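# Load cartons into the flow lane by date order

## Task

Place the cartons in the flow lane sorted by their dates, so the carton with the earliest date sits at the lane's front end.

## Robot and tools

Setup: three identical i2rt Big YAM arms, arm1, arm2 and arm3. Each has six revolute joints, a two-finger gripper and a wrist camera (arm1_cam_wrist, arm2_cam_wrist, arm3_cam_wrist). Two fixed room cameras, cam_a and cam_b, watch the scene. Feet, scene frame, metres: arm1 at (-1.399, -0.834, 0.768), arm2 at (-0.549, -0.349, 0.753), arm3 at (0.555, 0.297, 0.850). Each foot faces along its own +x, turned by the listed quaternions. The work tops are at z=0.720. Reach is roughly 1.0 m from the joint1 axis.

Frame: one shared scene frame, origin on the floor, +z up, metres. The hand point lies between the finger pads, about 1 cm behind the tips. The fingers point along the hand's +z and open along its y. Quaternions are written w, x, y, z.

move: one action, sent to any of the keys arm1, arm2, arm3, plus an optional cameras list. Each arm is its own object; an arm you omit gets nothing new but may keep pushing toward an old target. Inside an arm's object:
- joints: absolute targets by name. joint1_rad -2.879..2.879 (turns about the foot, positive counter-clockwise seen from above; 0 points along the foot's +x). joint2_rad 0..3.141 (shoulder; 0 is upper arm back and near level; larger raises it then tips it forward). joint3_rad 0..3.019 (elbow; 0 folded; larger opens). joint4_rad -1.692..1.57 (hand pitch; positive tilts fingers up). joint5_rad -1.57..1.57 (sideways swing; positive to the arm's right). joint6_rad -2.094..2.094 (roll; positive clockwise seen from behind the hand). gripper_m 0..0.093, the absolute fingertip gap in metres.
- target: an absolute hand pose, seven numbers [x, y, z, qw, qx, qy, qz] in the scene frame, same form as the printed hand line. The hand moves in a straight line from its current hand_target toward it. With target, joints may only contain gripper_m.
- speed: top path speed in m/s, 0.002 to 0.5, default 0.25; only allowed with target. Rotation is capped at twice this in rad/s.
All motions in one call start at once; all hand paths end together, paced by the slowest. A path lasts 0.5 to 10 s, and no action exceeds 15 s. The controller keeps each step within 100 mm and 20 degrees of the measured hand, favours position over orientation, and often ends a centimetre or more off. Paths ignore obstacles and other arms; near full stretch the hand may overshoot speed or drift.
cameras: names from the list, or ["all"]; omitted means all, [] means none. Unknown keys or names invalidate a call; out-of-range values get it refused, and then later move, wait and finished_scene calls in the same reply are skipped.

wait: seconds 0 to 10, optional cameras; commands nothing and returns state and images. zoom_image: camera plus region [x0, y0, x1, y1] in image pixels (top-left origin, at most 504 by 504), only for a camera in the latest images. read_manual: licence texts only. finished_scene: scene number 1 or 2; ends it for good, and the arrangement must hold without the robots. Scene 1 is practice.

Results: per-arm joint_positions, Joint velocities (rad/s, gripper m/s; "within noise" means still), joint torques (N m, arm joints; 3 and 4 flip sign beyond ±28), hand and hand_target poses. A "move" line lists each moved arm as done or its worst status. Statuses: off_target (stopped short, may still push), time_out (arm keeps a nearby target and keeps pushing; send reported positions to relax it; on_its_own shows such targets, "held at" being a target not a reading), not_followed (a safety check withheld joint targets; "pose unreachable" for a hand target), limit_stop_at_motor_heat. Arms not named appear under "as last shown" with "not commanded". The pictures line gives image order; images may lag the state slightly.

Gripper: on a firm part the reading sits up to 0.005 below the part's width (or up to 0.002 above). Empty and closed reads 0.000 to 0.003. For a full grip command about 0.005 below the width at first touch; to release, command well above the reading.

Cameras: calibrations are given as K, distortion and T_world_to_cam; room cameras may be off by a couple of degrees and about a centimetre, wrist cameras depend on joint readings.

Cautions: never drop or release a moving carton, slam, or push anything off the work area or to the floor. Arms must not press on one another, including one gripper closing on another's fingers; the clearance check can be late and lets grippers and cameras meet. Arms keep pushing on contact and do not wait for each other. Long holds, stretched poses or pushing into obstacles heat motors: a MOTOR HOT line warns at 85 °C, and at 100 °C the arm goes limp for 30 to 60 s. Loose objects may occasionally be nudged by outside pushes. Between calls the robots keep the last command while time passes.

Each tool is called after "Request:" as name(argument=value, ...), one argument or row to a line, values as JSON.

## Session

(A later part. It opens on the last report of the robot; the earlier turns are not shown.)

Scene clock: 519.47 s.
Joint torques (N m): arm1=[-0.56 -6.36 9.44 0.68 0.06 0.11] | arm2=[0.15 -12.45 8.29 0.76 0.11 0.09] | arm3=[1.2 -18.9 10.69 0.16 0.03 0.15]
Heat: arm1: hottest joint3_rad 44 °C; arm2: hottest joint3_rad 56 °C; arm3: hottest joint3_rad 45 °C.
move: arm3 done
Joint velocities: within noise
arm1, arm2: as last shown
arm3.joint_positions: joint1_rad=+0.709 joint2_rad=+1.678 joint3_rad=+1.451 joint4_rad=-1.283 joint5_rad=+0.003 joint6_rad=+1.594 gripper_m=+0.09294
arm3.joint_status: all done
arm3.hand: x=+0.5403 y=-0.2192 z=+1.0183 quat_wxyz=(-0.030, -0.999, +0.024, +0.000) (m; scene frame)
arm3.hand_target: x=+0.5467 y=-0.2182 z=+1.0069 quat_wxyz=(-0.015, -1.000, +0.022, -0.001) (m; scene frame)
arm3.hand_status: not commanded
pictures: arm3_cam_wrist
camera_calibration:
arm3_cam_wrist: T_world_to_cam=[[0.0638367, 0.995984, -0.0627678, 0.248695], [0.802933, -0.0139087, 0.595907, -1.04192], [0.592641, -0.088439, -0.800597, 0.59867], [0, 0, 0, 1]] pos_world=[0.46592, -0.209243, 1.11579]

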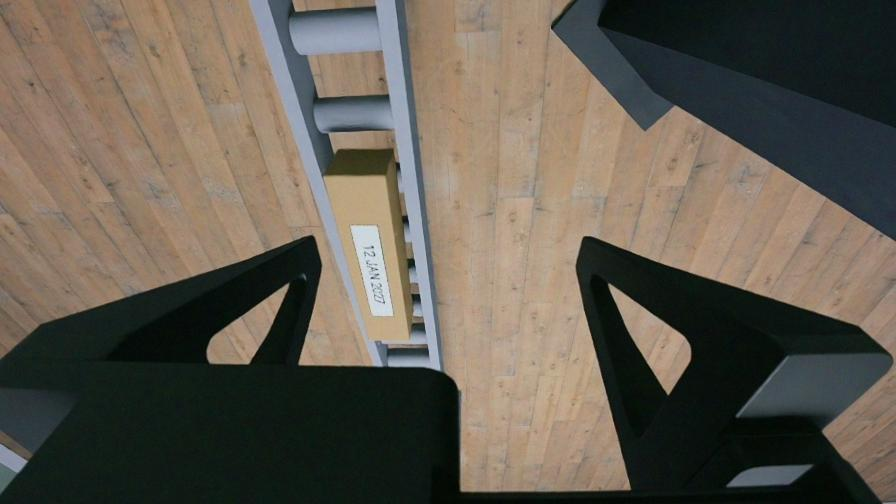

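Request:
move(
  arm3={"joints": {"joint1_rad": -0.1, "joint2_rad": 1.513, "joint3_rad": 1.05, "joint4_rad": -1.11, "joint5_rad": 0, "joint6_rad": 0.81}},
  cameras=[],
)

Request:
move(
  arm3={"target": [-0.022, 0.006, 0.905, 0, -1, 0.026, 0], "speed": 0.3},
  cameras=["arm3_cam_wrist"],
)

Request:
move(
  arm3={"joints": {"joint1_rad": -0.378, "joint2_rad": 2.232, "joint3_rad": 1.716, "joint4_rad": -1.042, "joint5_rad": 0, "joint6_rad": 0.477}},
  cameras=["arm3_cam_wrist"],
)

Request:
move(
  arm3={"joints": {"gripper_m": 0.05}},
  cameras=["arm3_cam_wrist"],
)

Request:
move(
  arm3={"target": [-0.022, 0.012, 0.89, 0, -1, 0.009, 0], "speed": 0.2},
  cameras=[],
)

Request:
move(
  arm3={"target": [0.26, 0.02, 0.95, 0, -1, 0.027, 0], "speed": 0.3},
  cameras=["cam_b"],
)

Request:
move(
  arm3={"joints": {"joint1_rad": 0.738, "joint2_rad": 1.684, "joint3_rad": 1.45, "joint4_rad": -1.305, "joint5_rad": 0, "joint6_rad": 1.602}},
  cameras=[],
)

Request:
move(
  arm3={"joints": {"joint1_rad": 0.714, "joint2_rad": 2.06, "joint3_rad": 1.74, "joint4_rad": -1.21, "joint5_rad": 0, "joint6_rad": 1.6}},
  cameras=[],
)

Request:
move(
  arm3={"joints": {"joint1_rad": 0.714, "joint2_rad": 2.165, "joint3_rad": 1.705, "joint4_rad": -1.095, "joint5_rad": 0.093, "joint6_rad": 1.6}},
  cameras=["arm3_cam_wrist"],
)

Scene clock: 528.80 s.
Joint torques (N m): arm1=[-0.5 -6.42 9.44 0.68 0.05 0.11] | arm2=[0.15 -12.4 8.31 0.76 0.11 0.09] | arm3=[-0.56 -15.33 9.87 0.75 0.08 -0.03]
Heat: arm1: hottest joint3_rad 44 °C; arm2: hottest joint3_rad 55 °C; arm3: hottest joint3_rad 45 °C.
move: arm3 done
Joint velocities: within noise
arm1, arm2: as last shown
arm3.joint_positions: joint1_rad=-0.093 joint2_rad=+1.506 joint3_rad=+1.050 joint4_rad=-1.119 joint5_rad=+0.000 joint6_rad=+0.819 gripper_m=+0.09294
arm3.joint_status: all done
arm3.hand: x=+0.2545 y=+0.0225 z=+0.9481 quat_wxyz=(+0.002, -0.999, +0.038, -0.003) (m; scene frame)
arm3.hand_target: x=+0.2510 y=+0.0231 z=+0.9456 quat_wxyz=(+0.001, -0.999, +0.037, -0.002) (m; scene frame)
arm3.hand_status: not commanded
pictures: none
No camera images: "cameras" was empty.

Scene clock: 530.80 s.
Joint torques (N m): arm1=[-0.5 -6.36 9.43 0.66 0.06 0.1] | arm2=[0.15 -12.4 8.29 0.77 0.11 0.09] | arm3=[-0.15 -24.94 14.34 0.03 0.02 -0.03]
Heat: arm1: hottest joint3_rad 44 °C; arm2: hottest joint3_rad 55 °C; arm3: hottest joint3_rad 45 °C.
move: arm3 off_target
Joint velocities: within noise
arm1, arm2: as last shown
arm3.joint_positions: joint1_rad=-0.366 joint2_rad=+2.097 joint3_rad=+1.785 joint4_rad=-1.256 joint5_rad=+0.003 joint6_rad=+0.530 gripper_m=+0.09294
arm3.joint_status: not commanded
arm3.hand: x=-0.0119 y=+0.0104 z=+0.9095 quat_wxyz=(+0.001, -1.000, +0.030, +0.001) (m; scene frame)
arm3.hand_target: x=-0.0217 y=+0.0063 z=+0.9050 quat_wxyz=(+0.000, -1.000, +0.026, +0.001) (m; scene frame)
arm3.hand_status: off_target (0.012 m and 0.4 deg from the pose sent, 0.280 m and 1.4 deg at the start)
pictures: arm3_cam_wrist
camera_calibration:
arm3_cam_wrist: T_world_to_cam=[[0.0747931, 0.997199, -0.000890447, -0.00783544], [0.802006, -0.0596223, 0.594333, -0.528586], [0.592615, -0.0451662, -0.804219, 0.861925], [0, 0, 0, 1]] pos_world=[-0.0862746, 0.0152278, 1.00733]

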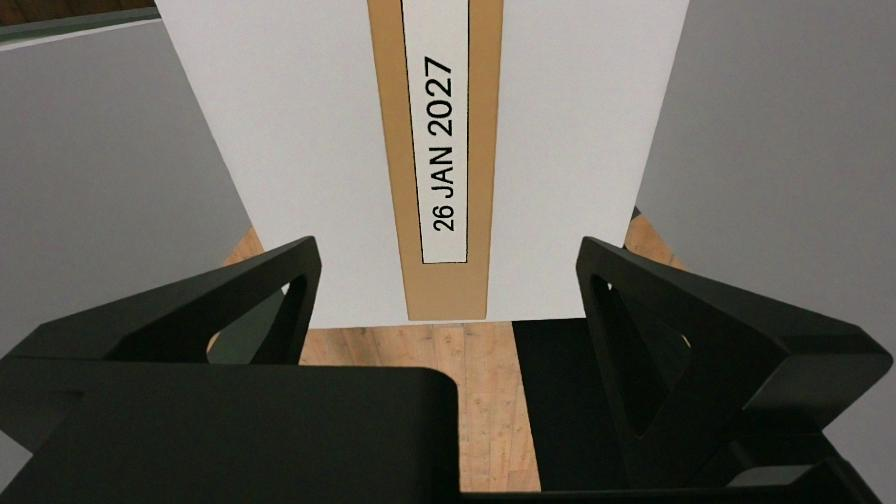

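Scene clock: 531.97 s.
Joint torques (N m): arm1=[-0.5 -6.36 9.43 0.68 0.06 0.11] | arm2=[0.09 -12.45 8.31 0.77 0.11 0.09] | arm3=[-0.79 -28.75 10.37 0.7 -0.01 -0.02]
Heat: arm1: hottest joint3_rad 44 °C; arm2: hottest joint3_rad 54 °C; arm3: hottest joint3_rad 45 °C.
move: arm3 done
Joint velocities: within noise
arm1.joint_positions: joint1_rad=+0.917 joint2_rad=+1.002 joint3_rad=+1.095 joint4_rad=-1.508 joint5_rad=+0.000 joint6_rad=-0.007 gripper_m=+0.09294
arm1.joint_status: not commanded
arm1.hand: x=-1.2759 y=-1.1018 z=+1.0451 quat_wxyz=(-0.065, -0.534, -0.842, +0.039) (m; scene frame)
arm1.hand_target: x=-1.2792 y=-1.1063 z=+1.0481 quat_wxyz=(-0.071, -0.543, -0.836, +0.044) (m; scene frame)
arm1.hand_status: not commanded
arm2: as last shown
arm3.joint_positions: joint1_rad=-0.366 joint2_rad=+2.229 joint3_rad=+1.706 joint4_rad=-1.052 joint5_rad=+0.002 joint6_rad=+0.486 gripper_m=+0.09294
arm3.joint_status: all done
arm3.hand: x=-0.0137 y=+0.0098 z=+0.8009 quat_wxyz=(+0.002, -1.000, +0.008, -0.002) (m; scene frame)
arm3.hand_target: x=-0.0223 y=+0.0133 z=+0.8022 quat_wxyz=(-0.003, -1.000, +0.009, +0.005) (m; scene frame)
arm3.hand_status: not commanded
pictures: arm3_cam_wrist
camera_calibration:
arm3_cam_wrist: T_world_to_cam=[[0.0317323, 0.999495, 0.00177144, -0.00985707], [0.799954, -0.0264597, 0.599478, -0.467063], [0.599222, -0.0176058, -0.800389, 0.772405], [0, 0, 0, 1]] pos_world=[-0.0889002, 0.0110925, 0.898237]

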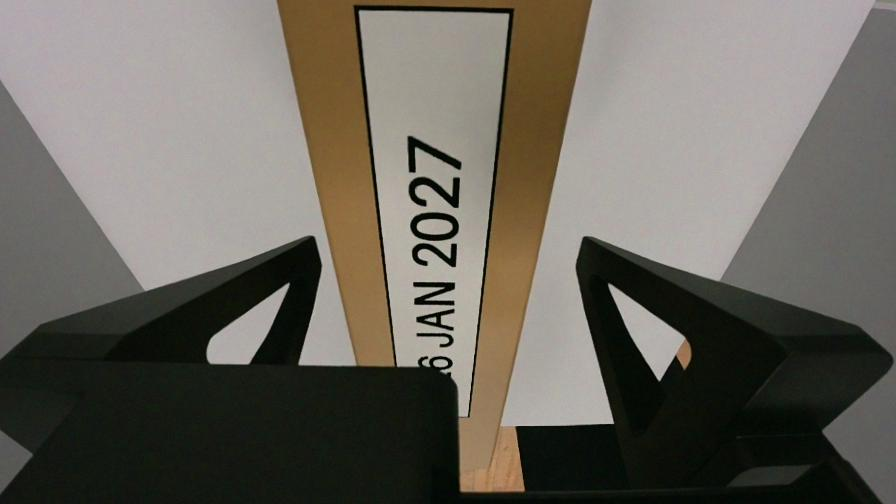

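Scene clock: 532.60 s.
Joint torques (N m): arm1=[-0.5 -6.36 9.42 0.68 0.05 0.11] | arm2=[0.09 -12.4 8.31 0.76 0.11 0.09] | arm3=[-0.56 -28.51 10.4 0.65 0.13 -0.03]
Heat: arm1: hottest joint3_rad 44 °C; arm2: hottest joint3_rad 54 °C; arm3: hottest joint3_rad 45 °C.
move: arm3 off_target
Joint velocities: within noise
arm1: as last shown
arm2.joint_positions: joint1_rad=-1.754 joint2_rad=+1.553 joint3_rad=+1.374 joint4_rad=-1.378 joint5_rad=-0.017 joint6_rad=+0.841 gripper_m=+0.09294
arm2.joint_status: not commanded
arm2.hand: x=-0.2468 y=+0.0014 z=+0.9480 quat_wxyz=(-0.003, +0.004, -1.000, -0.004) (m; scene frame)
arm2.hand_target: x=-0.2501 y=-0.0001 z=+0.9401 quat_wxyz=(+0.000, +0.000, -1.000, +0.000) (m; scene frame)
arm2.hand_status: not commanded
arm3.joint_positions: joint1_rad=-0.366 joint2_rad=+2.229 joint3_rad=+1.706 joint4_rad=-1.050 joint5_rad=-0.002 joint6_rad=+0.486 gripper_m=+0.05825
arm3.joint_status: gripper_m off_target (ended at +0.05828, target +0.05000)
arm3.hand: x=-0.0138 y=+0.0089 z=+0.8009 quat_wxyz=(+0.000, -1.000, +0.008, -0.002) (m; scene frame)
arm3.hand_target: x=-0.0223 y=+0.0132 z=+0.8022 quat_wxyz=(-0.003, -1.000, +0.009, +0.005) (m; scene frame)
arm3.hand_status: not commanded
pictures: arm3_cam_wrist
camera_calibration:
arm3_cam_wrist: T_world_to_cam=[[0.0313552, 0.999504, -0.00296686, -0.00523019], [0.800064, -0.0233192, 0.599461, -0.466921], [0.599094, -0.0211699, -0.800398, 0.772551], [0, 0, 0, 1]] pos_world=[-0.0891004, 0.0106942, 0.898234]

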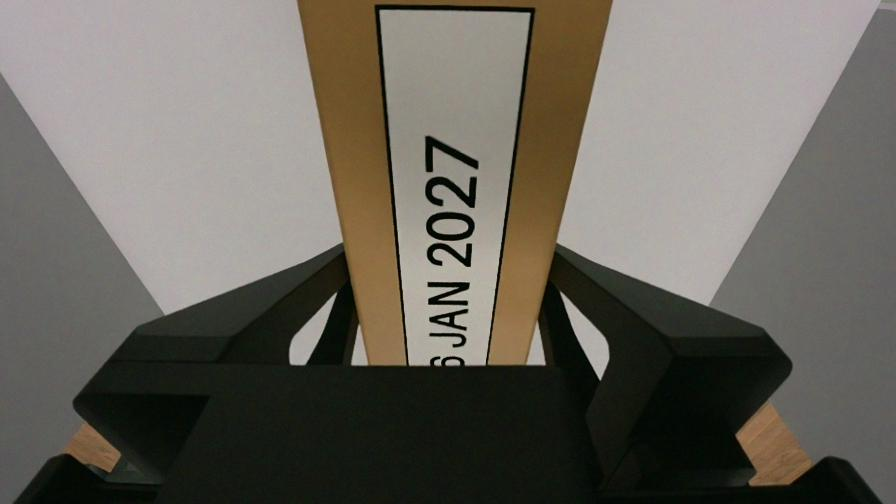

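Scene clock: 534.07 s.
Joint torques (N m): arm1=[-0.56 -6.36 9.44 0.66 0.06 0.1] | arm2=[0.09 -12.34 8.31 0.76 0.11 0.09] | arm3=[-0.73 -30.1 14.84 -0.16 0.14 0]
Heat: arm1: hottest joint3_rad 44 °C; arm2: hottest joint3_rad 54 °C; arm3: hottest joint3_rad 45 °C.
move: arm3 off_target
Joint velocities: within noise
arm1, arm2: as last shown
arm3.joint_positions: joint1_rad=-0.366 joint2_rad=+2.156 joint3_rad=+1.737 joint4_rad=-1.217 joint5_rad=+0.000 joint6_rad=+0.485 gripper_m=+0.05825
arm3.joint_status: not commanded
arm3.hand: x=+0.0012 y=+0.0169 z=+0.8567 quat_wxyz=(+0.015, -0.999, +0.007, -0.030) (m; scene frame)
arm3.hand_target: x=-0.0204 y=+0.0129 z=+0.8904 quat_wxyz=(+0.000, -1.000, +0.009, +0.000) (m; scene frame)
arm3.hand_status: off_target (0.041 m and 3.9 deg from the pose sent, 0.090 m and 0.3 deg at the start)
pictures: none
No camera images: "cameras" was empty.

Scene clock: 536.07 s.
Joint torques (N m): arm1=[-0.56 -6.42 9.43 0.68 0.06 0.11] | arm2=[0.09 -12.4 8.31 0.77 0.11 0.09] | arm3=[0.67 -17.79 10.54 0.18 0.18 0.15]
Heat: arm1: hottest joint3_rad 44 °C; arm2: hottest joint3_rad 54 °C; arm3: hottest joint3_rad 45 °C.
move: arm3 off_target
Joint velocities: within noise
arm1, arm2: as last shown
arm3.joint_positions: joint1_rad=-0.086 joint2_rad=+1.515 joint3_rad=+1.032 joint4_rad=-1.111 joint5_rad=-0.002 joint6_rad=+0.802 gripper_m=+0.05825
arm3.joint_status: not commanded
arm3.hand: x=+0.2608 y=+0.0242 z=+0.9385 quat_wxyz=(+0.008, -1.000, +0.026, -0.010) (m; scene frame)
arm3.hand_target: x=+0.2601 y=+0.0201 z=+0.9498 quat_wxyz=(+0.000, -1.000, +0.027, +0.000) (m; scene frame)
arm3.hand_status: off_target (0.012 m and 1.4 deg from the pose sent, 0.275 m and 4.5 deg at the start)
pictures: cam_b

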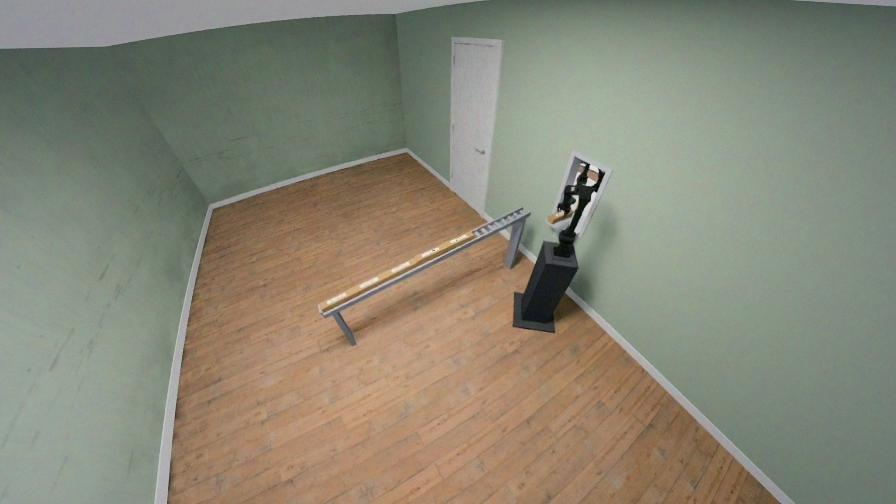

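Scene clock: 537.70 s.
Joint torques (N m): arm1=[-0.56 -6.48 9.43 0.68 0.05 0.11] | arm2=[0.15 -12.4 8.32 0.77 0.11 0.1] | arm3=[-0.44 -22.77 13.56 -0.13 0.18 0.17]
Heat: arm1: hottest joint3_rad 44 °C; arm2: hottest joint3_rad 54 °C; arm3: hottest joint3_rad 45 °C.
move: arm3 done
Joint velocities: within noise
arm1, arm2: as last shown
arm3.joint_positions: joint1_rad=+0.745 joint2_rad=+1.704 joint3_rad=+1.415 joint4_rad=-1.295 joint5_rad=-0.002 joint6_rad=+1.593 gripper_m=+0.05825
arm3.joint_status: all done
arm3.hand: x=+0.5595 y=-0.2049 z=+0.9922 quat_wxyz=(+0.006, -1.000, +0.006, -0.002) (m; scene frame)
arm3.hand_target: x=+0.5556 y=-0.2140 z=+1.0149 quat_wxyz=(-0.016, -1.000, +0.014, -0.001) (m; scene frame)
arm3.hand_status: not commanded
pictures: none
No camera images: "cameras" was empty.

Scene clock: 539.10 s.
Joint torques (N m): arm1=[-0.56 -6.36 9.44 0.69 0.06 0.11] | arm2=[0.15 -12.4 8.29 0.76 0.11 0.09] | arm3=[-0.21 -30.1 14.84 0.18 0.17 0.14]
Heat: arm1: hottest joint3_rad 44 °C; arm2: hottest joint3_rad 54 °C; arm3: hottest joint3_rad 46 °C.
move: arm3 done
Joint velocities: within noise
arm1, arm2: as last shown
arm3.joint_positions: joint1_rad=+0.721 joint2_rad=+2.091 joint3_rad=+1.685 joint4_rad=-1.210 joint5_rad=-0.001 joint6_rad=+1.593 gripper_m=+0.05825
arm3.joint_status: all done
arm3.hand: x=+0.5461 y=-0.3112 z=+0.8786 quat_wxyz=(+0.023, -1.000, +0.018, -0.002) (m; scene frame)
arm3.hand_target: x=+0.5409 y=-0.3346 z=+0.9170 quat_wxyz=(-0.020, -0.999, +0.025, -0.001) (m; scene frame)
arm3.hand_status: not commanded
pictures: none
No camera images: "cameras" was empty.

Scene clock: 540.30 s.
Joint torques (N m): arm1=[-0.67 -6.42 9.44 0.69 0.05 0.11] | arm2=[0.15 -12.4 8.29 0.76 0.11 0.09] | arm3=[-0.67 -29.63 11.18 0.44 0.31 0.14]
Heat: arm1: hottest joint3_rad 44 °C; arm2: hottest joint3_rad 54 °C; arm3: hottest joint3_rad 46 °C.
move: arm3 done
Joint velocities: within noise
arm1, arm2: as last shown
arm3.joint_positions: joint1_rad=+0.721 joint2_rad=+2.182 joint3_rad=+1.685 joint4_rad=-1.102 joint5_rad=+0.090 joint6_rad=+1.593 gripper_m=+0.05825
arm3.joint_status: all done
arm3.hand: x=+0.5305 y=-0.3260 z=+0.8245 quat_wxyz=(+0.014, -0.999, +0.017, +0.044) (m; scene frame)
arm3.hand_target: x=+0.5251 y=-0.3383 z=+0.8416 quat_wxyz=(-0.008, -0.999, +0.025, +0.045) (m; scene frame)
arm3.hand_status: not commanded
pictures: arm3_cam_wrist
camera_calibration:
arm3_cam_wrist: T_world_to_cam=[[0.0511283, 0.998451, 0.0219463, 0.281109], [0.851054, -0.0550582, 0.522184, -0.898073], [0.522584, -0.00802089, -0.85255, 0.54615], [0, 0, 0, 1]] pos_world=[0.464526, -0.325739, 0.928411]

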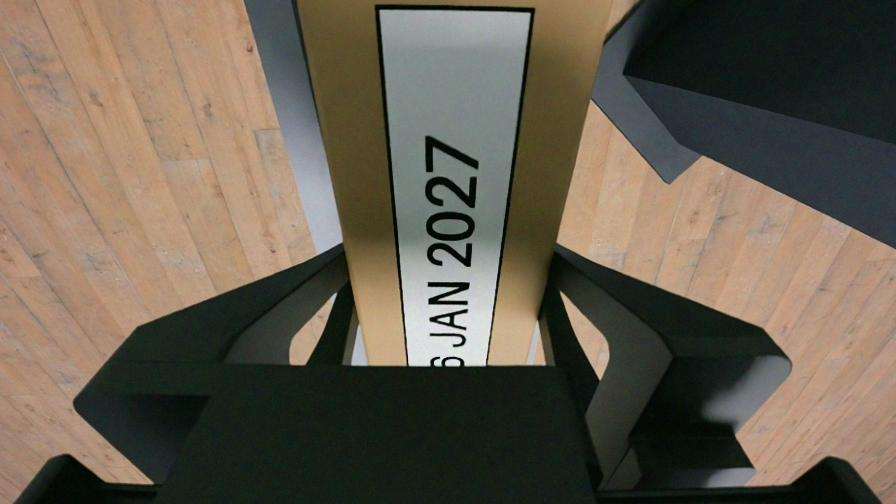

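Request:
move(
  arm3={"joints": {"joint2_rad": 2.19, "joint3_rad": 1.71, "joint4_rad": -1.062}},
  cameras=["arm3_cam_wrist"],
)

Request:
move(
  arm3={"joints": {"joint2_rad": 2.235, "joint3_rad": 1.7, "joint4_rad": -1.043}},
  cameras=["arm3_cam_wrist"],
)

Scene clock: 544.57 s.
Joint torques (N m): arm1=[-0.56 -6.3 9.44 0.69 0.06 0.11] | arm2=[0.15 -12.4 8.32 0.76 0.11 0.09] | arm3=[-0.56 -27.4 11.78 0.64 0.32 0.14]
Heat: arm1: hottest joint3_rad 44 °C; arm2: hottest joint3_rad 53 °C; arm3: hottest joint3_rad 46 °C.
move: arm3 done
Joint velocities: within noise
arm1, arm2: as last shown
arm3.joint_positions: joint1_rad=+0.721 joint2_rad=+2.184 joint3_rad=+1.685 joint4_rad=-1.071 joint5_rad=+0.090 joint6_rad=+1.593 gripper_m=+0.05825
arm3.joint_status: all done
arm3.hand: x=+0.5304 y=-0.3331 z=+0.8232 quat_wxyz=(-0.001, -0.999, +0.018, +0.044) (m; scene frame)
arm3.hand_target: x=+0.5250 y=-0.3448 z=+0.8279 quat_wxyz=(-0.014, -0.999, +0.026, +0.045) (m; scene frame)
arm3.hand_status: not commanded
pictures: arm3_cam_wrist
camera_calibration:
arm3_cam_wrist: T_world_to_cam=[[0.051224, 0.998665, -0.0066409, 0.311858], [0.851232, -0.0401823, 0.523249, -0.893779], [0.522284, -0.0324559, -0.852154, 0.536704], [0, 0, 0, 1]] pos_world=[0.464526, -0.329937, 0.927094]

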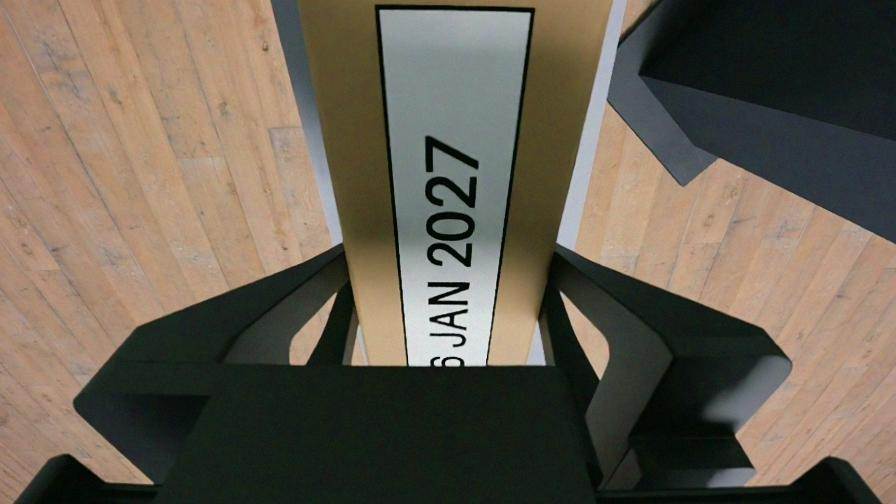

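Scene clock: 545.37 s.
Joint torques (N m): arm1=[-0.5 -6.36 9.43 0.66 0.06 0.11] | arm2=[0.15 -12.34 8.29 0.76 0.11 0.09] | arm3=[-0.62 -27.4 10.66 0.35 0.41 0.14]
Heat: arm1: hottest joint3_rad 44 °C; arm2: hottest joint3_rad 53 °C; arm3: hottest joint3_rad 46 °C.
move: arm3 done
Joint velocities: within noise
arm1.joint_positions: joint1_rad=+0.917 joint2_rad=+1.002 joint3_rad=+1.095 joint4_rad=-1.508 joint5_rad=+0.000 joint6_rad=-0.007 gripper_m=+0.09294
arm1.joint_status: not commanded
arm1.hand: x=-1.2759 y=-1.1018 z=+1.0451 quat_wxyz=(-0.065, -0.534, -0.842, +0.039) (m; scene frame)
arm1.hand_target: x=-1.2792 y=-1.1063 z=+1.0481 quat_wxyz=(-0.071, -0.543, -0.836, +0.044) (m; scene frame)
arm1.hand_status: not commanded
arm2: as last shown
arm3.joint_positions: joint1_rad=+0.721 joint2_rad=+2.219 joint3_rad=+1.685 joint4_rad=-1.048 joint5_rad=+0.087 joint6_rad=+1.594 gripper_m=+0.05825
arm3.joint_status: all done
arm3.hand: x=+0.5310 y=-0.3329 z=+0.8016 quat_wxyz=(+0.006, -0.999, +0.018, +0.042) (m; scene frame)
arm3.hand_target: x=+0.5252 y=-0.3376 z=+0.7968 quat_wxyz=(+0.004, -0.999, +0.025, +0.045) (m; scene frame)
arm3.hand_status: not commanded
pictures: arm3_cam_wrist
camera_calibration:
arm3_cam_wrist: T_world_to_cam=[[0.0515486, 0.998655, 0.00559529, 0.301472], [0.849568, -0.0467967, 0.525399, -0.885898], [0.524954, -0.02233, -0.850837, 0.518833], [0, 0, 0, 1]] pos_world=[0.464726, -0.330938, 0.905206]

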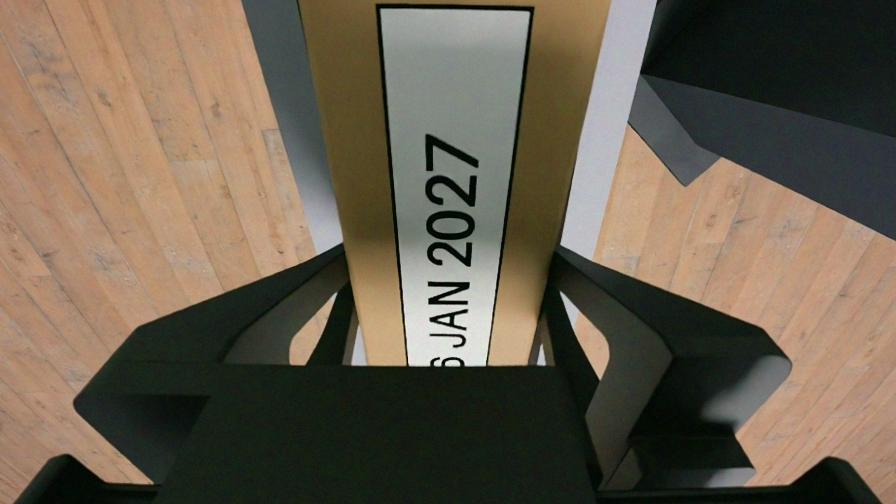

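Request:
move(
  arm3={"joints": {"joint2_rad": 2.25, "joint3_rad": 1.685}},
  cameras=[],
)

Request:
move(
  arm3={"joints": {"joint2_rad": 2.225, "joint3_rad": 1.688, "gripper_m": 0.093}},
  cameras=["arm3_cam_wrist"],
)

Request:
move(
  arm3={"target": [0.5305, -0.344, 0.92, 0, -1, 0.018, 0], "speed": 0.25},
  cameras=["arm3_cam_wrist"],
)

Request:
wait(
  seconds=2.5,
  cameras=["cam_b"],
)

Request:
zoom_image(
  camera="cam_b",
  region=[300, 180, 560, 325],
)

Scene clock: 549.57 s.
Joint torques (N m): arm1=[-0.5 -6.36 9.46 0.68 0.06 0.11] | arm2=[0.09 -12.4 8.31 0.76 0.11 0.09] | arm3=[-0.62 -25.7 9.24 0.46 0.4 0.12]
Heat: arm1: hottest joint3_rad 44 °C; arm2: hottest joint3_rad 53 °C; arm3: hottest joint3_rad 46 °C.
move: arm3 done
Joint velocities: within noise
arm1: as last shown
arm2.joint_positions: joint1_rad=-1.754 joint2_rad=+1.553 joint3_rad=+1.374 joint4_rad=-1.378 joint5_rad=-0.017 joint6_rad=+0.841 gripper_m=+0.09294
arm2.joint_status: not commanded
arm2.hand: x=-0.2468 y=+0.0014 z=+0.9480 quat_wxyz=(-0.003, +0.004, -1.000, -0.004) (m; scene frame)
arm2.hand_target: x=-0.2501 y=-0.0001 z=+0.9401 quat_wxyz=(+0.000, +0.000, -1.000, +0.000) (m; scene frame)
arm2.hand_status: not commanded
arm3.joint_positions: joint1_rad=+0.721 joint2_rad=+2.219 joint3_rad=+1.685 joint4_rad=-1.048 joint5_rad=+0.087 joint6_rad=+1.594 gripper_m=+0.05825
arm3.joint_status: all done
arm3.hand: x=+0.5310 y=-0.3329 z=+0.8016 quat_wxyz=(+0.006, -0.999, +0.018, +0.042) (m; scene frame)
arm3.hand_target: x=+0.5254 y=-0.3280 z=+0.7829 quat_wxyz=(+0.019, -0.999, +0.024, +0.046) (m; scene frame)
arm3.hand_status: not commanded
pictures: none
No camera images: "cameras" was empty.

Scene clock: 550.23 s.
Joint torques (N m): arm1=[-0.62 -6.36 9.43 0.68 0.05 0.11] | arm2=[0.15 -12.45 8.29 0.76 0.11 0.09] | arm3=[-0.38 -27.99 9.5 0.43 0.27 0.12]
Heat: arm1: hottest joint3_rad 44 °C; arm2: hottest joint3_rad 53 °C; arm3: hottest joint3_rad 46 °C.
move: arm3 done
Joint velocities: within noise
arm1, arm2: as last shown
arm3.joint_positions: joint1_rad=+0.721 joint2_rad=+2.219 joint3_rad=+1.685 joint4_rad=-1.048 joint5_rad=+0.091 joint6_rad=+1.594 gripper_m=+0.09287
arm3.joint_status: all done
arm3.hand: x=+0.5302 y=-0.3329 z=+0.8016 quat_wxyz=(+0.005, -0.999, +0.018, +0.044) (m; scene frame)
arm3.hand_target: x=+0.5253 y=-0.3341 z=+0.7991 quat_wxyz=(+0.005, -0.999, +0.025, +0.046) (m; scene frame)
arm3.hand_status: not commanded
pictures: arm3_cam_wrist
camera_calibration:
arm3_cam_wrist: T_world_to_cam=[[0.051522, 0.998657, 0.00546651, 0.301615], [0.851753, -0.0467995, 0.52185, -0.883651], [0.521405, -0.0222306, -0.85302, 0.522983], [0, 0, 0, 1]] pos_world=[0.464427, -0.330938, 0.905599]

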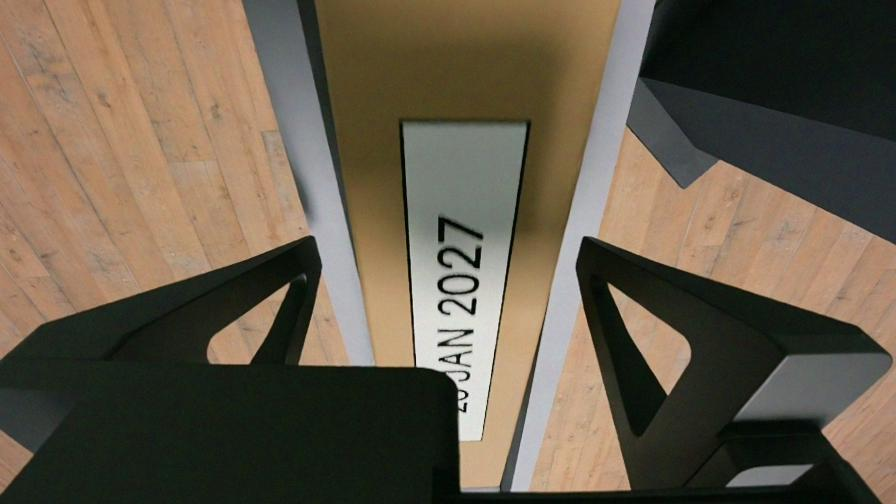

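Scene clock: 551.60 s.
Joint torques (N m): arm1=[-0.62 -6.36 9.43 0.66 0.06 0.1] | arm2=[0.09 -12.4 8.29 0.79 0.11 0.09] | arm3=[-0.67 -25.35 13.31 -0.09 0.02 -0.03]
Heat: arm1: hottest joint3_rad 44 °C; arm2: hottest joint3_rad 53 °C; arm3: hottest joint3_rad 46 °C.
move: arm3 off_target
Joint velocities: within noise
arm1, arm2: as last shown
arm3.joint_positions: joint1_rad=+0.708 joint2_rad=+2.082 joint3_rad=+1.799 joint4_rad=-1.282 joint5_rad=+0.005 joint6_rad=+1.580 gripper_m=+0.09294
arm3.joint_status: not commanded
arm3.hand: x=+0.5365 y=-0.3368 z=+0.9247 quat_wxyz=(-0.003, -1.000, +0.018, +0.001) (m; scene frame)
arm3.hand_target: x=+0.5304 y=-0.3437 z=+0.9199 quat_wxyz=(+0.000, -1.000, +0.018, +0.000) (m; scene frame)
arm3.hand_status: off_target (0.011 m and 0.3 deg from the pose sent, 0.119 m and 5.1 deg at the start)
pictures: arm3_cam_wrist
camera_calibration:
arm3_cam_wrist: T_world_to_cam=[[0.0507543, 0.99868, -0.00793189, 0.317351], [0.803856, -0.0361375, 0.593725, -0.990666], [0.592655, -0.0365102, -0.804629, 0.536793], [0, 0, 0, 1]] pos_world=[0.462113, -0.333134, 1.02262]

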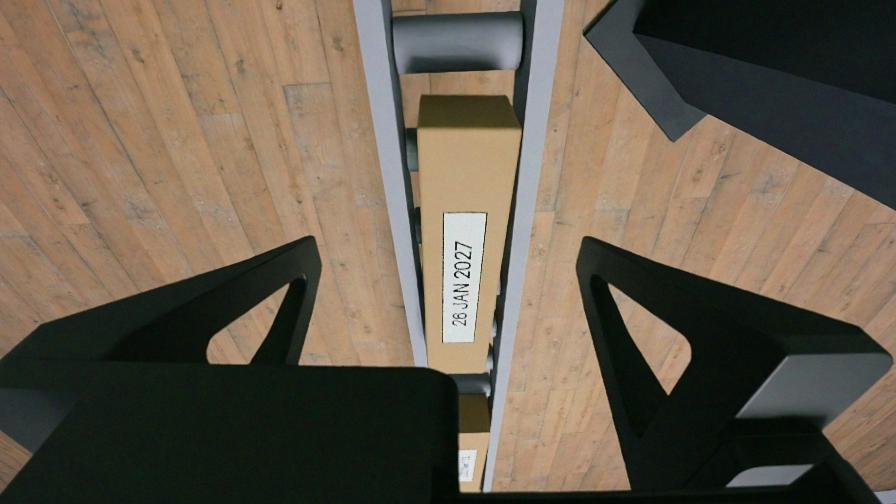

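Scene clock: 554.10 s.
Joint torques (N m): arm1=[-0.56 -6.42 9.44 0.66 0.06 0.11] | arm2=[0.09 -12.34 8.31 0.77 0.11 0.1] | arm3=[-0.85 -25.7 13.31 -0.08 0.04 -0.03]
Heat: arm1: hottest joint3_rad 45 °C; arm2: hottest joint3_rad 53 °C; arm3: hottest joint3_rad 46 °C.
Joint velocities: within noise
arm1.joint_positions: joint1_rad=+0.917 joint2_rad=+1.002 joint3_rad=+1.095 joint4_rad=-1.508 joint5_rad=+0.000 joint6_rad=-0.007 gripper_m=+0.09294
arm1.joint_status: not commanded
arm1.hand: x=-1.2759 y=-1.1018 z=+1.0451 quat_wxyz=(-0.065, -0.534, -0.842, +0.039) (m; scene frame)
arm1.hand_target: x=-1.2792 y=-1.1063 z=+1.0481 quat_wxyz=(-0.071, -0.543, -0.836, +0.044) (m; scene frame)
arm1.hand_status: not commanded
arm2.joint_positions: joint1_rad=-1.754 joint2_rad=+1.553 joint3_rad=+1.374 joint4_rad=-1.378 joint5_rad=-0.017 joint6_rad=+0.841 gripper_m=+0.09294
arm2.joint_status: not commanded
arm2.hand: x=-0.2468 y=+0.0014 z=+0.9480 quat_wxyz=(-0.003, +0.004, -1.000, -0.004) (m; scene frame)
arm2.hand_target: x=-0.2501 y=-0.0001 z=+0.9401 quat_wxyz=(+0.000, +0.000, -1.000, +0.000) (m; scene frame)
arm2.hand_status: not commanded
arm3.joint_positions: joint1_rad=+0.708 joint2_rad=+2.082 joint3_rad=+1.799 joint4_rad=-1.282 joint5_rad=+0.005 joint6_rad=+1.579 gripper_m=+0.09294
arm3.joint_status: not commanded
arm3.hand: x=+0.5365 y=-0.3368 z=+0.9247 quat_wxyz=(-0.003, -1.000, +0.017, +0.001) (m; scene frame)
arm3.hand_target: x=+0.5304 y=-0.3437 z=+0.9199 quat_wxyz=(+0.000, -1.000, +0.018, +0.000) (m; scene frame)
arm3.hand_status: off_target (0.011 m and 0.3 deg from the pose sent, 0.119 m and 5.1 deg at the start)
wait: 2.50 s; at rest by 0.27 s
pictures: cam_b

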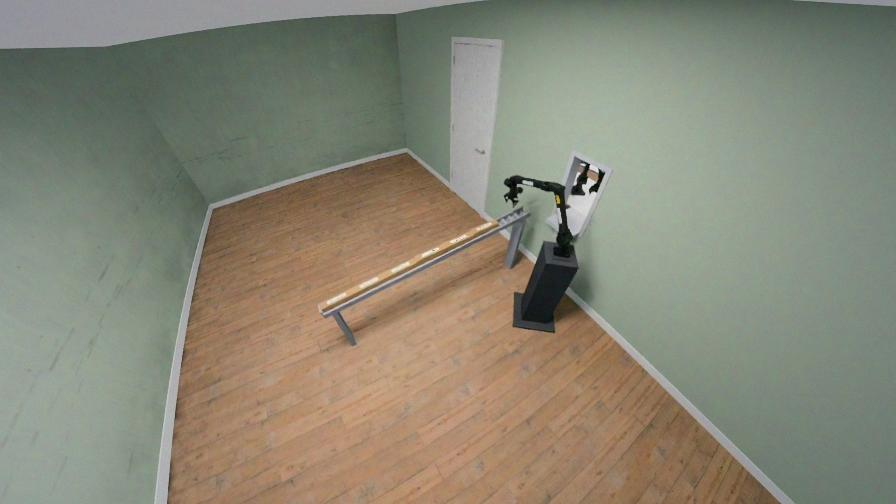

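Scaled by 1.938 from the camera's 896x504 image, which has a finer 1280x720 frame.

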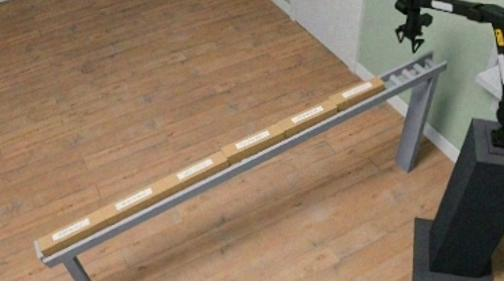

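Request:
zoom_image(
  camera="cam_b",
  region=[395, 225, 475, 280],
)

Scaled by 6.300 from the camera's 896x504 image, which has a finer 1280x720 frame.

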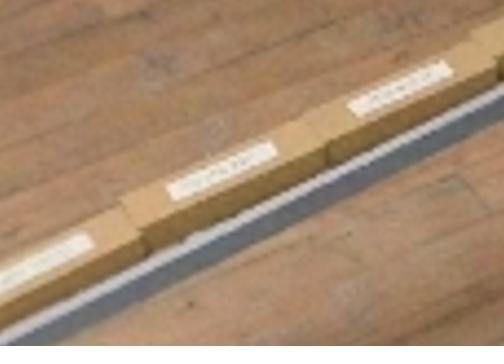

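Request:
finished_scene(
  scene=2,
)

The scene is finished: the task was done.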